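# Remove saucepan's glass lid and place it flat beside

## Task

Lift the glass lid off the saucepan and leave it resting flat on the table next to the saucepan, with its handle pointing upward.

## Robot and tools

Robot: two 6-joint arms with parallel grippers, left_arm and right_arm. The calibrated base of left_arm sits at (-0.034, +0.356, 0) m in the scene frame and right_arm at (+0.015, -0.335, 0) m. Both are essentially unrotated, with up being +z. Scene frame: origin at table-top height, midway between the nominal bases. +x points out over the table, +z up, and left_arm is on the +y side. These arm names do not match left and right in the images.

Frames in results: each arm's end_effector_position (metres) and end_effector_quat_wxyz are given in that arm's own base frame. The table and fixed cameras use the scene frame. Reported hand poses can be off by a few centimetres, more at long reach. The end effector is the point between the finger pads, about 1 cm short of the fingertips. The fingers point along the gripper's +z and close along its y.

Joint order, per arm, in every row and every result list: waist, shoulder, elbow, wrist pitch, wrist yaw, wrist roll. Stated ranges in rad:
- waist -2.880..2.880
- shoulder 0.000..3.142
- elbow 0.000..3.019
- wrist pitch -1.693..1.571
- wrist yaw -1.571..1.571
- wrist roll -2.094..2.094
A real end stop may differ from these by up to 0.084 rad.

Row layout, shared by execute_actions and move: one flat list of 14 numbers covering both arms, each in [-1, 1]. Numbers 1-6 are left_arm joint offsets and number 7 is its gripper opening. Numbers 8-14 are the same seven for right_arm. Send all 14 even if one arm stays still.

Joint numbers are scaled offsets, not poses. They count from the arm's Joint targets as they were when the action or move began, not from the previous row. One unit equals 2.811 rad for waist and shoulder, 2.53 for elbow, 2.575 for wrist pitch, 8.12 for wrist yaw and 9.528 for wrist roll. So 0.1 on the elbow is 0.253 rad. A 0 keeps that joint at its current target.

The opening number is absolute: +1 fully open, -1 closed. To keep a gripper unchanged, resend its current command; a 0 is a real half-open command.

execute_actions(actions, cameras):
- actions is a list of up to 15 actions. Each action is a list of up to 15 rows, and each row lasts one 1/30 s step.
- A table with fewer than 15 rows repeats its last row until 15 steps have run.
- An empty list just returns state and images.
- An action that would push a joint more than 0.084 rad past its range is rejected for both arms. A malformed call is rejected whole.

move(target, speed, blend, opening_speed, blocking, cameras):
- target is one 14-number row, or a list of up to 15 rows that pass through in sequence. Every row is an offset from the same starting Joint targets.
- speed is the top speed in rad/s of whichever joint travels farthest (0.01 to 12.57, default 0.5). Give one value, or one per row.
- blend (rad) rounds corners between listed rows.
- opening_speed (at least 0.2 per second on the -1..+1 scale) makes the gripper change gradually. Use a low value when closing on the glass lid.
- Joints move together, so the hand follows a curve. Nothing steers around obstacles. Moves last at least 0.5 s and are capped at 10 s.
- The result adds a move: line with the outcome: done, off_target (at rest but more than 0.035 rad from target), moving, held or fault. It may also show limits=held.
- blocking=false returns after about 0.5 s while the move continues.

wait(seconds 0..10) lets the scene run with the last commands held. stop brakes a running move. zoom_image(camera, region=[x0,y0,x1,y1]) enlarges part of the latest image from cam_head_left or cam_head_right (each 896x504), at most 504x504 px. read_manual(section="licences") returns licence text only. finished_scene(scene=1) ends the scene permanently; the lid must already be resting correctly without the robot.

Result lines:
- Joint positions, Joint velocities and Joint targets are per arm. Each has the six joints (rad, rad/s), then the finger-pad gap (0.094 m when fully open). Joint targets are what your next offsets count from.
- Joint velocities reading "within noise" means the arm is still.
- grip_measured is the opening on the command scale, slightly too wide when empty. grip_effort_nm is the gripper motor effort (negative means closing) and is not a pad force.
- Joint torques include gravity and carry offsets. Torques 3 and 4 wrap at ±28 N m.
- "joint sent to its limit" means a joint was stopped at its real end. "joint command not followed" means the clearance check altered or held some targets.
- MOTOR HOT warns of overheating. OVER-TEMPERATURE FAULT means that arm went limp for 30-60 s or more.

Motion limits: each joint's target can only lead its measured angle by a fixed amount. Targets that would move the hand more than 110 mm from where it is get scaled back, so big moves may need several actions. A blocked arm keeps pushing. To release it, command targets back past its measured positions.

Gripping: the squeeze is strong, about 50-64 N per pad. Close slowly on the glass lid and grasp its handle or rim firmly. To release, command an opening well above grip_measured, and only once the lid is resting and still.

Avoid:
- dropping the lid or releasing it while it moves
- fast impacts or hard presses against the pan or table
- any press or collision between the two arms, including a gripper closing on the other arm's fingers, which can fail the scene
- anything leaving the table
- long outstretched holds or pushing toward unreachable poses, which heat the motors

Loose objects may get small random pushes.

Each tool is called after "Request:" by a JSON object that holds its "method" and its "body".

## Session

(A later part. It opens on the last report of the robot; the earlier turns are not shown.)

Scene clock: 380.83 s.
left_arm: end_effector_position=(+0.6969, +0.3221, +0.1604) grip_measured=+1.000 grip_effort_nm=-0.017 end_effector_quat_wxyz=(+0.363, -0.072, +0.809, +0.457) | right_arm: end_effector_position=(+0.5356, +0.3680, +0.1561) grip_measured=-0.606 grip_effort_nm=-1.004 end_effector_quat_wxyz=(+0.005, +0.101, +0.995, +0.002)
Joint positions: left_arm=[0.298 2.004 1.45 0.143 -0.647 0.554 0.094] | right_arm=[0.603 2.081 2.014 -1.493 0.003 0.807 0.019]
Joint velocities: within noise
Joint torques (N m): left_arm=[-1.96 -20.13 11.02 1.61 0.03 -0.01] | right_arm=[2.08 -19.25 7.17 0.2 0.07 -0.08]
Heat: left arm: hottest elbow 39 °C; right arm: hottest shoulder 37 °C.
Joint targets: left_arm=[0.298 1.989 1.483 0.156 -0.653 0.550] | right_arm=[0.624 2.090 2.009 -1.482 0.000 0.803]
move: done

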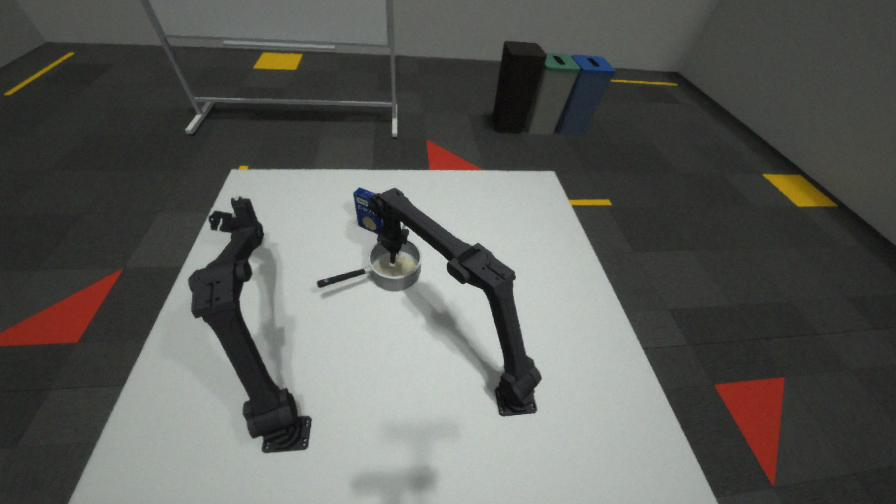

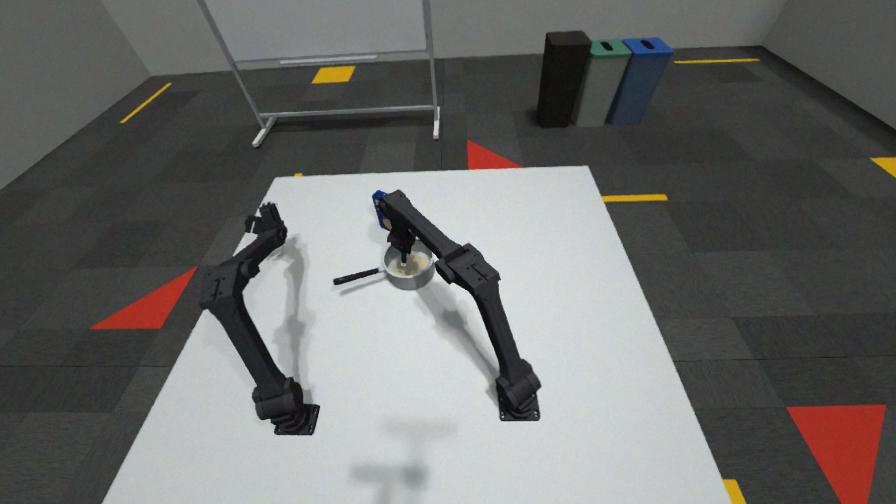

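Request:
{"method": "move", "body": {"target": [0,0,0,0,0,0,1,-0.004,0,0.0711,-0.0621,0,0.0,-0.95], "speed": 0.15}}

Request:
{"method": "zoom_image", "body": {"camera": "cam_head_left", "region": [350, 200, 450, 300]}}

Request:
{"method": "zoom_image", "body": {"camera": "cam_head_right", "region": [360, 200, 460, 300]}}

Scene clock: 396.07 s.
left_arm: end_effector_position=(+0.6969, +0.3221, +0.1604) grip_measured=+1.000 grip_effort_nm=-0.007 end_effector_quat_wxyz=(+0.363, -0.072, +0.809, +0.457) | right_arm: end_effector_position=(+0.5306, +0.3662, +0.1736) grip_measured=-0.606 grip_effort_nm=-1.009 end_effector_quat_wxyz=(-0.022, +0.096, +0.995, -0.015)
Joint positions: left_arm=[0.298 2.004 1.45 0.143 -0.647 0.554 0.094] | right_arm=[0.603 2.114 2.112 -1.622 -0.005 0.796 0.018]
Joint velocities: within noise
Joint torques (N m): left_arm=[-1.9 -20.13 11.02 1.59 0.02 -0.02] | right_arm=[0.67 -21.95 13.53 -0.58 0.1 -0.08]
Heat: left arm: hottest elbow 39 °C; right arm: hottest shoulder 37 °C.
Joint targets: left_arm=[0.298 1.989 1.483 0.156 -0.653 0.550] | right_arm=[0.613 2.090 2.189 -1.642 0.000 0.803]
move: off_target (right_arm); right_arm: the elbow is farthest, 0.077 rad from its target

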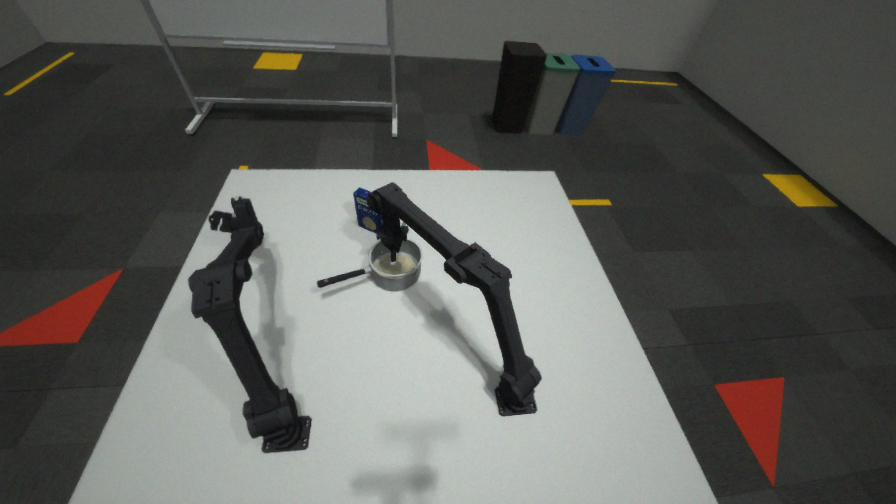

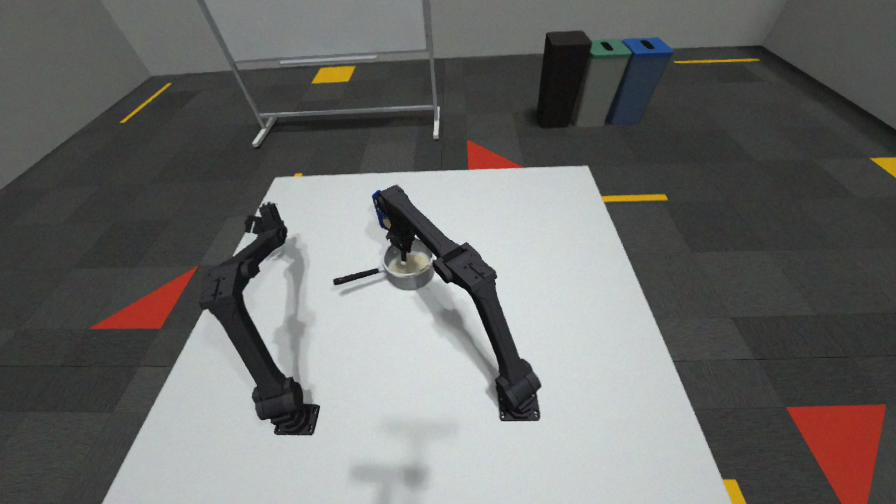

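Scaled by 5.040 from the camera's 896x504 image, which has a finer 1280x720 frame.

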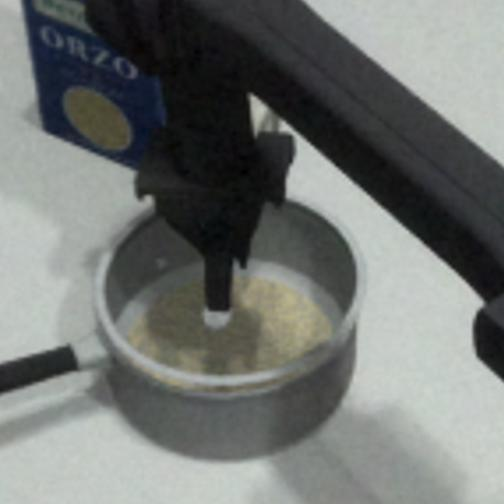

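Scaled by 5.040 from the camera's 896x504 image, which has a finer 1280x720 frame.

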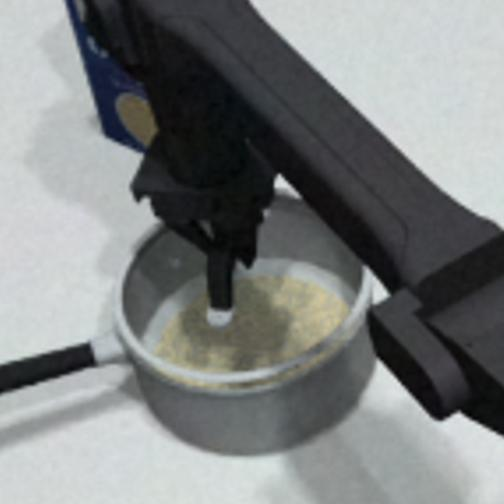

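Request:
{"method": "move", "body": {"target": [[0,0,0,0,0,0,1,-0.004,-0.032,0.008,-0.0175,0,0.0,-0.95],[0,0,0,0,0,0,1,-0.1363,-0.1508,-0.2881,0.119,0,0.0,-0.95]], "speed": [0.2, 0.35], "blend": 0.03}}

Request:
{"method": "zoom_image", "body": {"camera": "cam_head_left", "region": [350, 210, 510, 350]}}

Request:
{"method": "zoom_image", "body": {"camera": "cam_head_right", "region": [360, 210, 520, 350]}}

Scene clock: 425.13 s.
left_arm: end_effector_position=(+0.6969, +0.3221, +0.1604) grip_measured=+1.000 grip_effort_nm=-0.002 end_effector_quat_wxyz=(+0.363, -0.072, +0.809, +0.457) | right_arm: end_effector_position=(+0.4869, +0.1164, +0.1450) grip_measured=-0.606 grip_effort_nm=-1.009 end_effector_quat_wxyz=(-0.020, +0.278, +0.960, -0.009)
Joint positions: left_arm=[0.298 2.004 1.45 0.143 -0.647 0.554 0.094] | right_arm=[0.234 1.716 1.439 -1.336 -0.005 0.797 0.018]
Joint velocities: within noise
Joint torques (N m): left_arm=[-1.9 -20.13 10.99 1.59 0.03 -0.01] | right_arm=[0.26 -18.96 8.72 0.03 0.05 -0.06]
Heat: left arm: hottest elbow 39 °C; right arm: hottest shoulder 35 °C.
Joint targets: left_arm=[0.298 1.989 1.483 0.156 -0.653 0.550] | right_arm=[0.230 1.666 1.460 -1.335 0.000 0.803]
move: off_target (right_arm); joint sent to its limit at target 1; right_arm: the shoulder is farthest, 0.050 rad from its target

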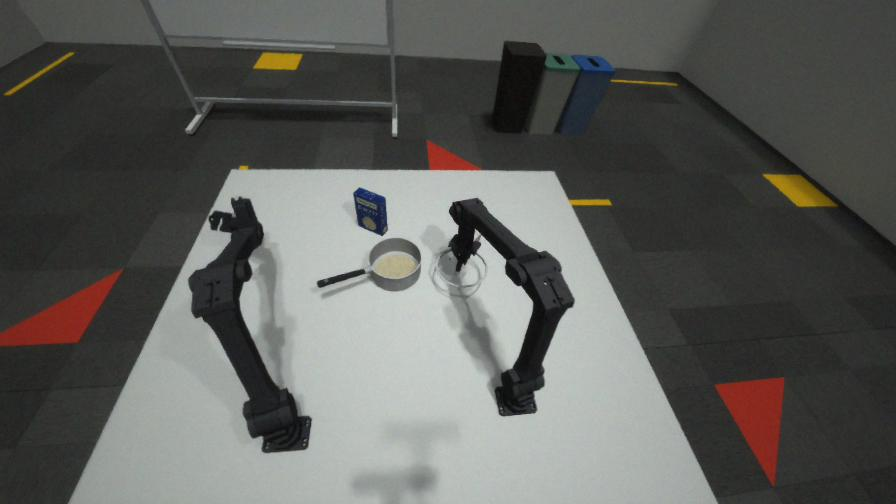

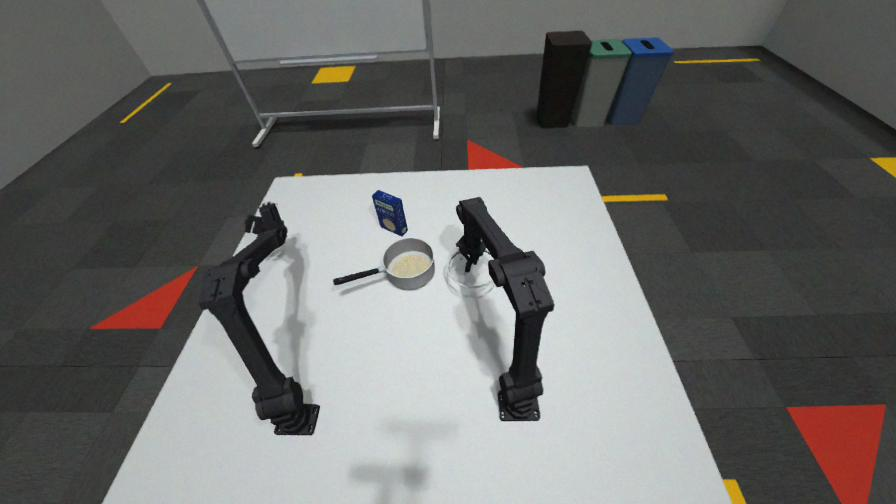

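Scaled by 3.150 from the camera's 896x504 image, which has a finer 1280x720 frame.

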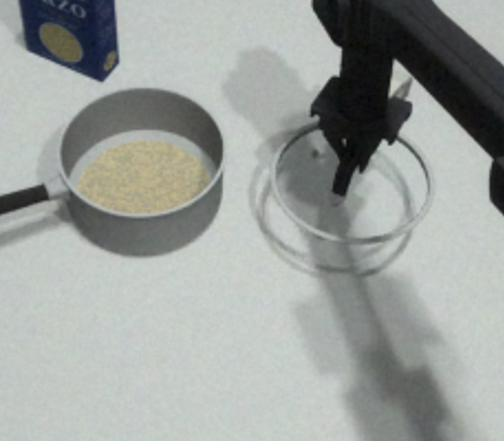

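Scaled by 3.150 from the camera's 896x504 image, which has a finer 1280x720 frame.

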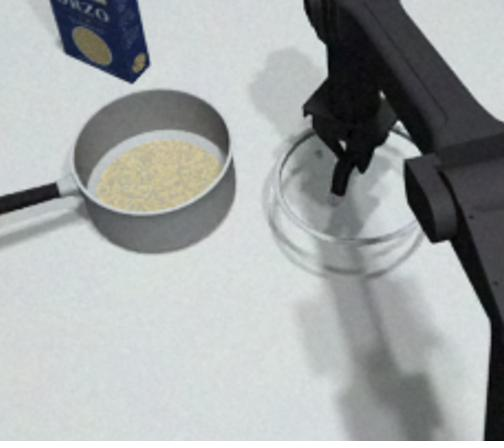

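Request:
{"method": "move", "body": {"target": [0,0,0,0,0,0,1,0,0.0217,-0.0577,0.0796,0,0.0,-0.95], "speed": 0.2}}

Request:
{"method": "zoom_image", "body": {"camera": "cam_head_left", "region": [390, 210, 510, 310]}}

Request:
{"method": "zoom_image", "body": {"camera": "cam_head_right", "region": [410, 210, 530, 310]}}

Scene clock: 441.57 s.
left_arm: end_effector_position=(+0.6969, +0.3221, +0.1604) grip_measured=+1.000 grip_effort_nm=-0.007 end_effector_quat_wxyz=(+0.363, -0.072, +0.809, +0.457) | right_arm: end_effector_position=(+0.4783, +0.1143, +0.0774) grip_measured=-0.606 grip_effort_nm=-1.004 end_effector_quat_wxyz=(-0.013, +0.277, +0.961, -0.005)
Joint positions: left_arm=[0.298 2.004 1.45 0.143 -0.647 0.554 0.094] | right_arm=[0.234 1.748 1.293 -1.143 -0.005 0.796 0.018]
Joint velocities: within noise
Joint torques (N m): left_arm=[-1.85 -20.19 11 1.61 0.03 -0.01] | right_arm=[0.15 -15.62 8.1 0.34 0.02 -0.09]
Heat: left arm: hottest elbow 39 °C; right arm: hottest shoulder 35 °C.
Joint targets: left_arm=[0.298 1.989 1.483 0.156 -0.653 0.550] | right_arm=[0.230 1.727 1.314 -1.130 0.000 0.803]
move: done

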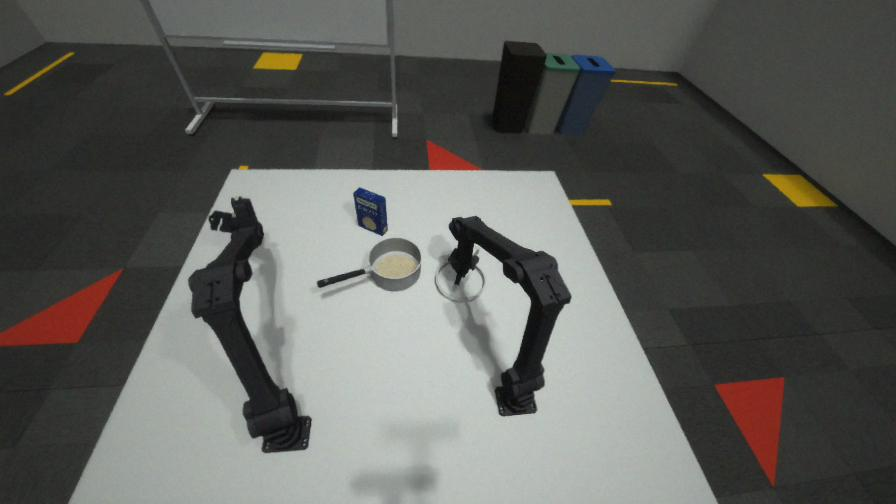

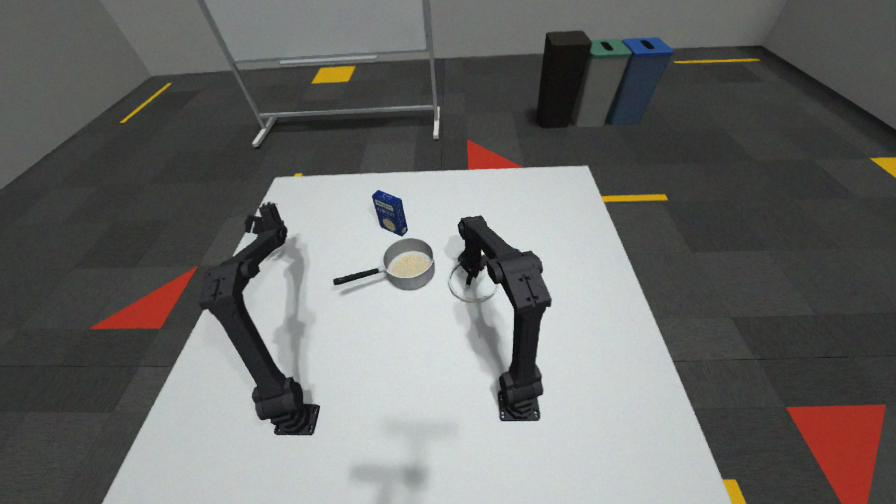

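Scaled by 4.200 from the camera's 896x504 image, which has a finer 1280x720 frame.

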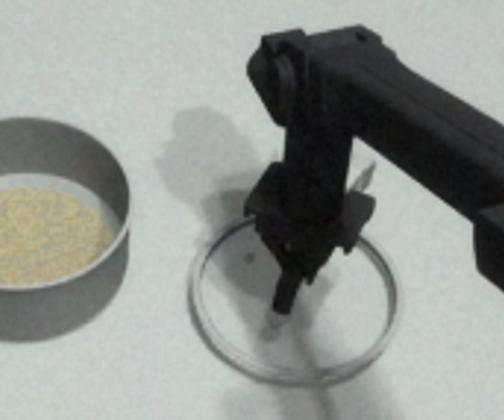

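Scaled by 4.200 from the camera's 896x504 image, which has a finer 1280x720 frame.

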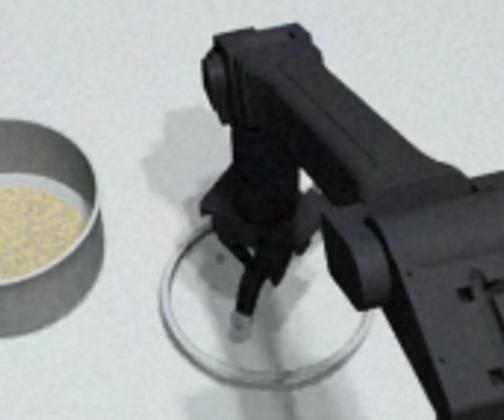

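Request:
{"method": "move", "body": {"target": [0,0,0,0,0,0,1,0,0.0028,-0.0099,0.0165,0,0.0,-0.95], "speed": 0.06}}

Request:
{"method": "zoom_image", "body": {"camera": "cam_head_left", "region": [420, 240, 500, 310]}}

Scene clock: 447.23 s.
left_arm: end_effector_position=(+0.6969, +0.3221, +0.1604) grip_measured=+1.000 grip_effort_nm=-0.007 end_effector_quat_wxyz=(+0.363, -0.072, +0.809, +0.457) | right_arm: end_effector_position=(+0.4790, +0.1145, +0.0693) grip_measured=-0.606 grip_effort_nm=-1.004 end_effector_quat_wxyz=(-0.006, +0.277, +0.961, -0.001)
Joint positions: left_arm=[0.298 2.004 1.45 0.143 -0.647 0.554 0.094] | right_arm=[0.234 1.75 1.271 -1.103 -0.005 0.796 0.018]
Joint velocities: within noise
Joint torques (N m): left_arm=[-1.96 -20.19 10.97 1.61 0.03 -0.01] | right_arm=[-0.32 -15.15 7.87 0.25 0.05 -0.1]
Heat: left arm: hottest elbow 39 °C; right arm: hottest shoulder 35 °C.
Joint targets: left_arm=[0.298 1.989 1.483 0.156 -0.653 0.550] | right_arm=[0.230 1.735 1.289 -1.088 0.000 0.803]
move: done

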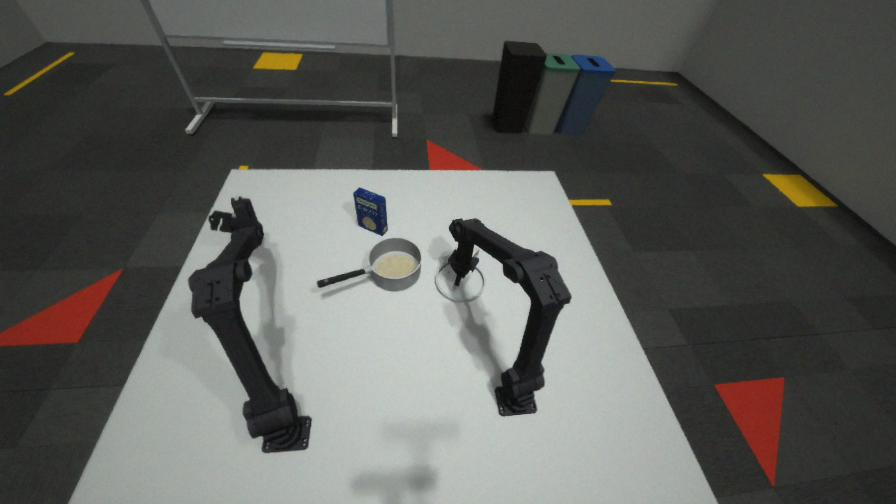

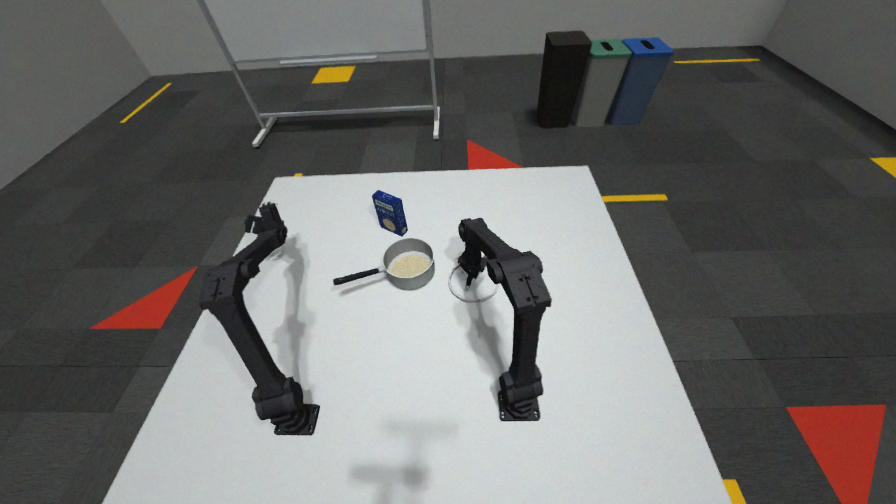

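Scaled by 6.300 from the camera's 896x504 image, which has a finer 1280x720 frame.

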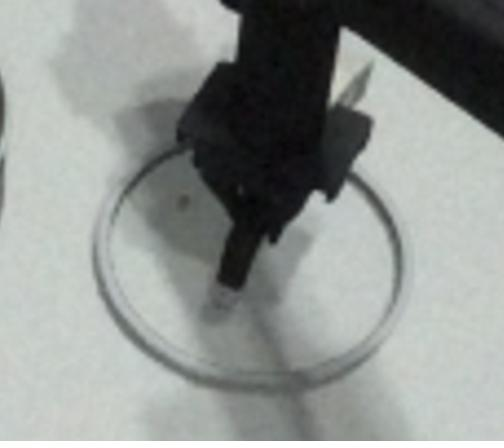

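Request:
{"method": "move", "body": {"target": [0,0,0,0,0,0,1,0,0.001,-0.0119,0.0117,0,0.0,-0.95], "speed": 0.06}}

Request:
{"method": "zoom_image", "body": {"camera": "cam_head_left", "region": [420, 240, 500, 310]}}

Scene clock: 453.43 s.
left_arm: end_effector_position=(+0.6969, +0.3221, +0.1604) grip_measured=+1.000 grip_effort_nm=-0.012 end_effector_quat_wxyz=(+0.363, -0.072, +0.809, +0.457) | right_arm: end_effector_position=(+0.4778, +0.1144, +0.0620) grip_measured=-0.606 grip_effort_nm=-1.004 end_effector_quat_wxyz=(-0.001, +0.282, +0.959, +0.001)
Joint positions: left_arm=[0.298 2.004 1.45 0.143 -0.647 0.554 0.094] | right_arm=[0.235 1.75 1.25 -1.071 -0.002 0.807 0.018]
Joint velocities: within noise
Joint torques (N m): left_arm=[-1.9 -20.19 11 1.59 0.01 -0.01] | right_arm=[0.03 -14.62 7.17 0.38 0.07 -0.08]
Heat: left arm: hottest elbow 39 °C; right arm: hottest shoulder 35 °C.
Joint targets: left_arm=[0.298 1.989 1.483 0.156 -0.653 0.550] | right_arm=[0.230 1.738 1.259 -1.058 0.000 0.803]
move: done

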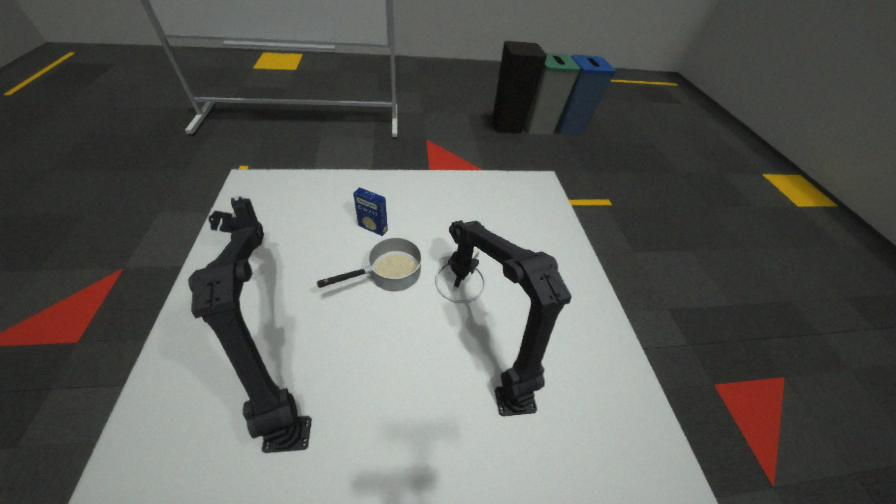

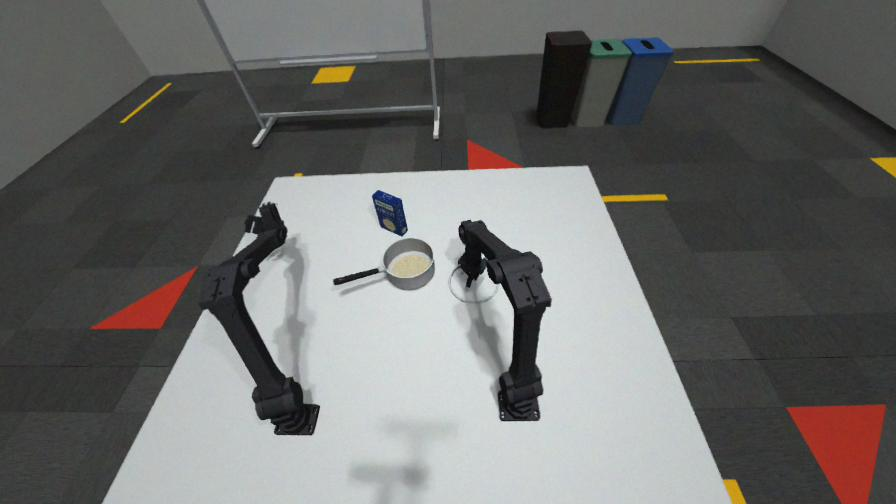

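Scaled by 6.300 from the camera's 896x504 image, which has a finer 1280x720 frame.

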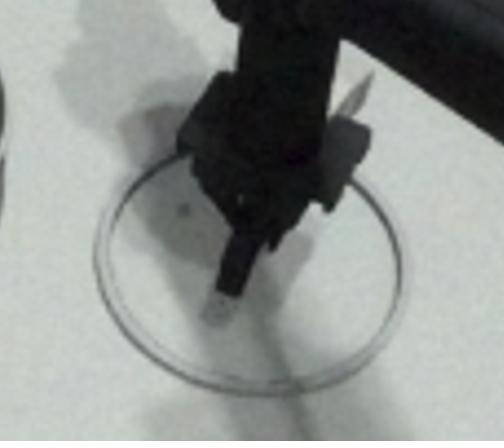

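Request:
{"method": "move", "body": {"target": [0,0,0,0,0,0,1,0,0.0018,-0.0105,0.0102,0,0.0,-0.95], "speed": 0.06}}

Request:
{"method": "zoom_image", "body": {"camera": "cam_head_left", "region": [420, 240, 500, 310]}}

Scene clock: 459.07 s.
left_arm: end_effector_position=(+0.6969, +0.3221, +0.1604) grip_measured=+1.000 grip_effort_nm=-0.007 end_effector_quat_wxyz=(+0.363, -0.072, +0.809, +0.457) | right_arm: end_effector_position=(+0.4780, +0.1139, +0.0599) grip_measured=-0.606 grip_effort_nm=-1.009 end_effector_quat_wxyz=(+0.005, +0.281, +0.960, +0.002)
Joint positions: left_arm=[0.298 2.004 1.45 0.143 -0.647 0.554 0.094] | right_arm=[0.235 1.747 1.239 -1.052 0.001 0.805 0.018]
Joint velocities: within noise
Joint torques (N m): left_arm=[-1.96 -20.13 11 1.62 0.03 -0.01] | right_arm=[-0.26 -14.27 5.83 0.68 0.06 -0.06]
Heat: left arm: hottest elbow 39 °C; right arm: hottest shoulder 35 °C.
Joint targets: left_arm=[0.298 1.989 1.483 0.156 -0.653 0.550] | right_arm=[0.230 1.743 1.232 -1.032 0.000 0.803]
move: done

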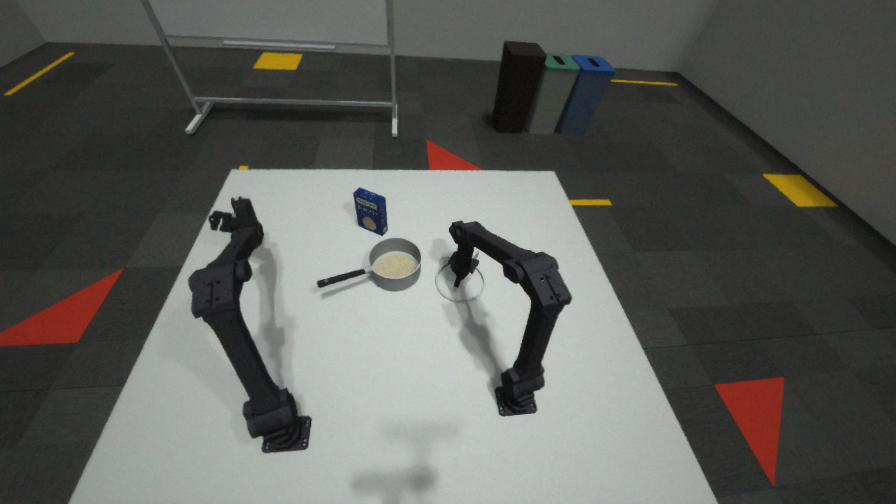

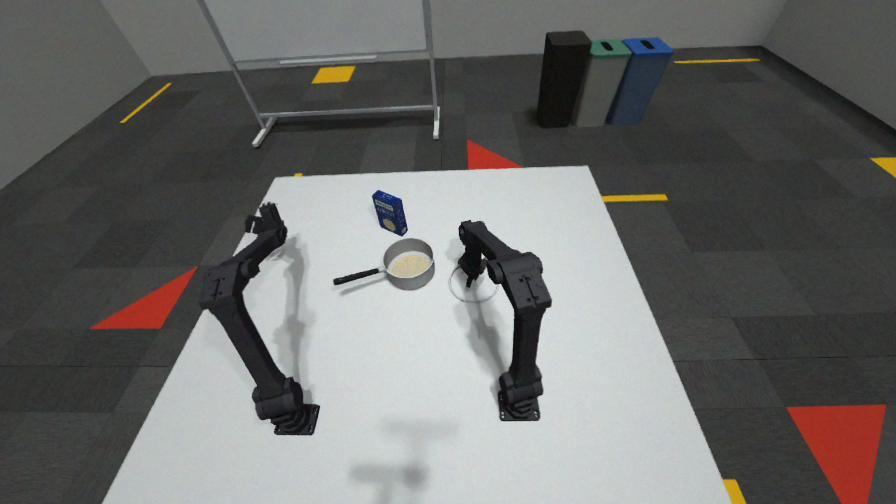

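Scaled by 6.300 from the camera's 896x504 image, which has a finer 1280x720 frame.

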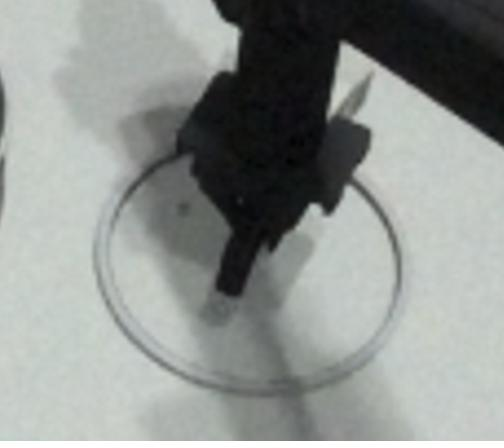

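Request:
{"method": "move", "body": {"target": [[0,0,0,0,0,0,1,0,0,0.002,0,0,0,0.15],[0,0,0,0,0,0,1,0,-0.01,0.12,-0.1165,0,0,0.15]], "speed": [0.1,0.3], "opening_speed": 0.6}}

Request:
{"method": "zoom_image", "body": {"camera": "cam_head_left", "region": [420, 240, 500, 310]}}

Scene clock: 469.83 s.
left_arm: end_effector_position=(+0.6969, +0.3221, +0.1604) grip_measured=+1.000 grip_effort_nm=-0.007 end_effector_quat_wxyz=(+0.363, -0.072, +0.809, +0.457) | right_arm: end_effector_position=(+0.5052, +0.1191, +0.1542) grip_measured=+0.148 grip_effort_nm=0.115 end_effector_quat_wxyz=(-0.003, +0.279, +0.960, +0.001)
Joint positions: left_arm=[0.298 2.004 1.45 0.143 -0.647 0.554 0.094] | right_arm=[0.231 1.732 1.485 -1.327 -0.005 0.796 0.054]
Joint velocities: within noise
Joint torques (N m): left_arm=[-1.9 -20.07 10.97 1.58 0.03 -0.01] | right_arm=[-0.5 -16.44 11.19 -0.4 0.04 -0.08]
Heat: left arm: hottest elbow 39 °C; right arm: hottest shoulder 35 °C.
Joint targets: left_arm=[0.298 1.989 1.483 0.156 -0.653 0.550] | right_arm=[0.230 1.715 1.536 -1.332 0.000 0.803]
move: off_target (right_arm); right_arm: the elbow is farthest, 0.051 rad from its target

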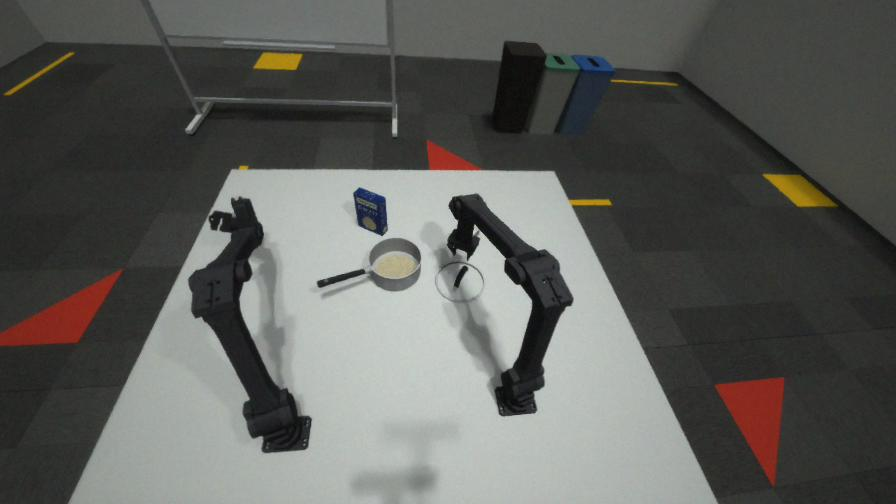

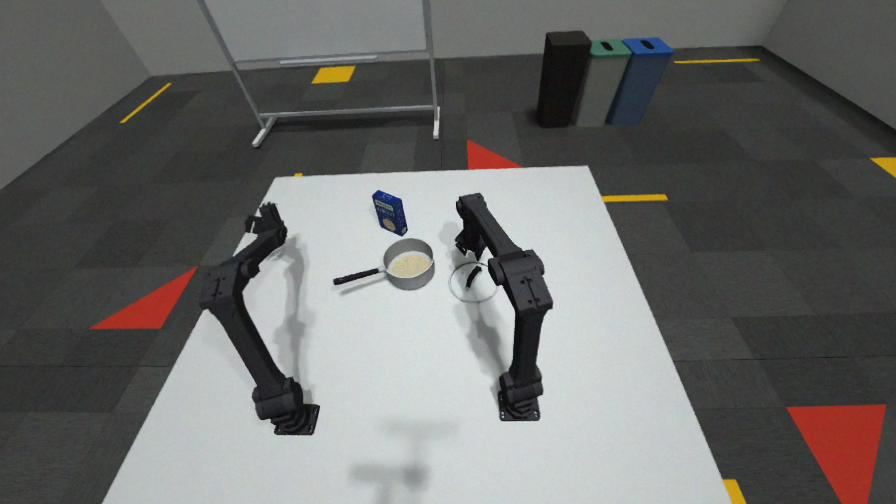

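Scaled by 6.300 from the camera's 896x504 image, which has a finer 1280x720 frame.

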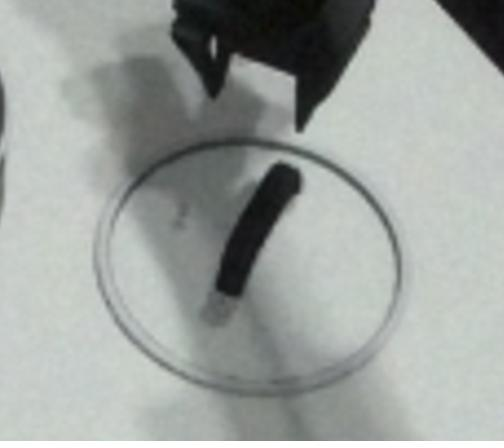

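The lid is lying flat on the table beside the saucepan, handle up, and the gripper is clear of it.

Request:
{"method": "finished_scene", "body": {}}

The scene is finished: the task was done.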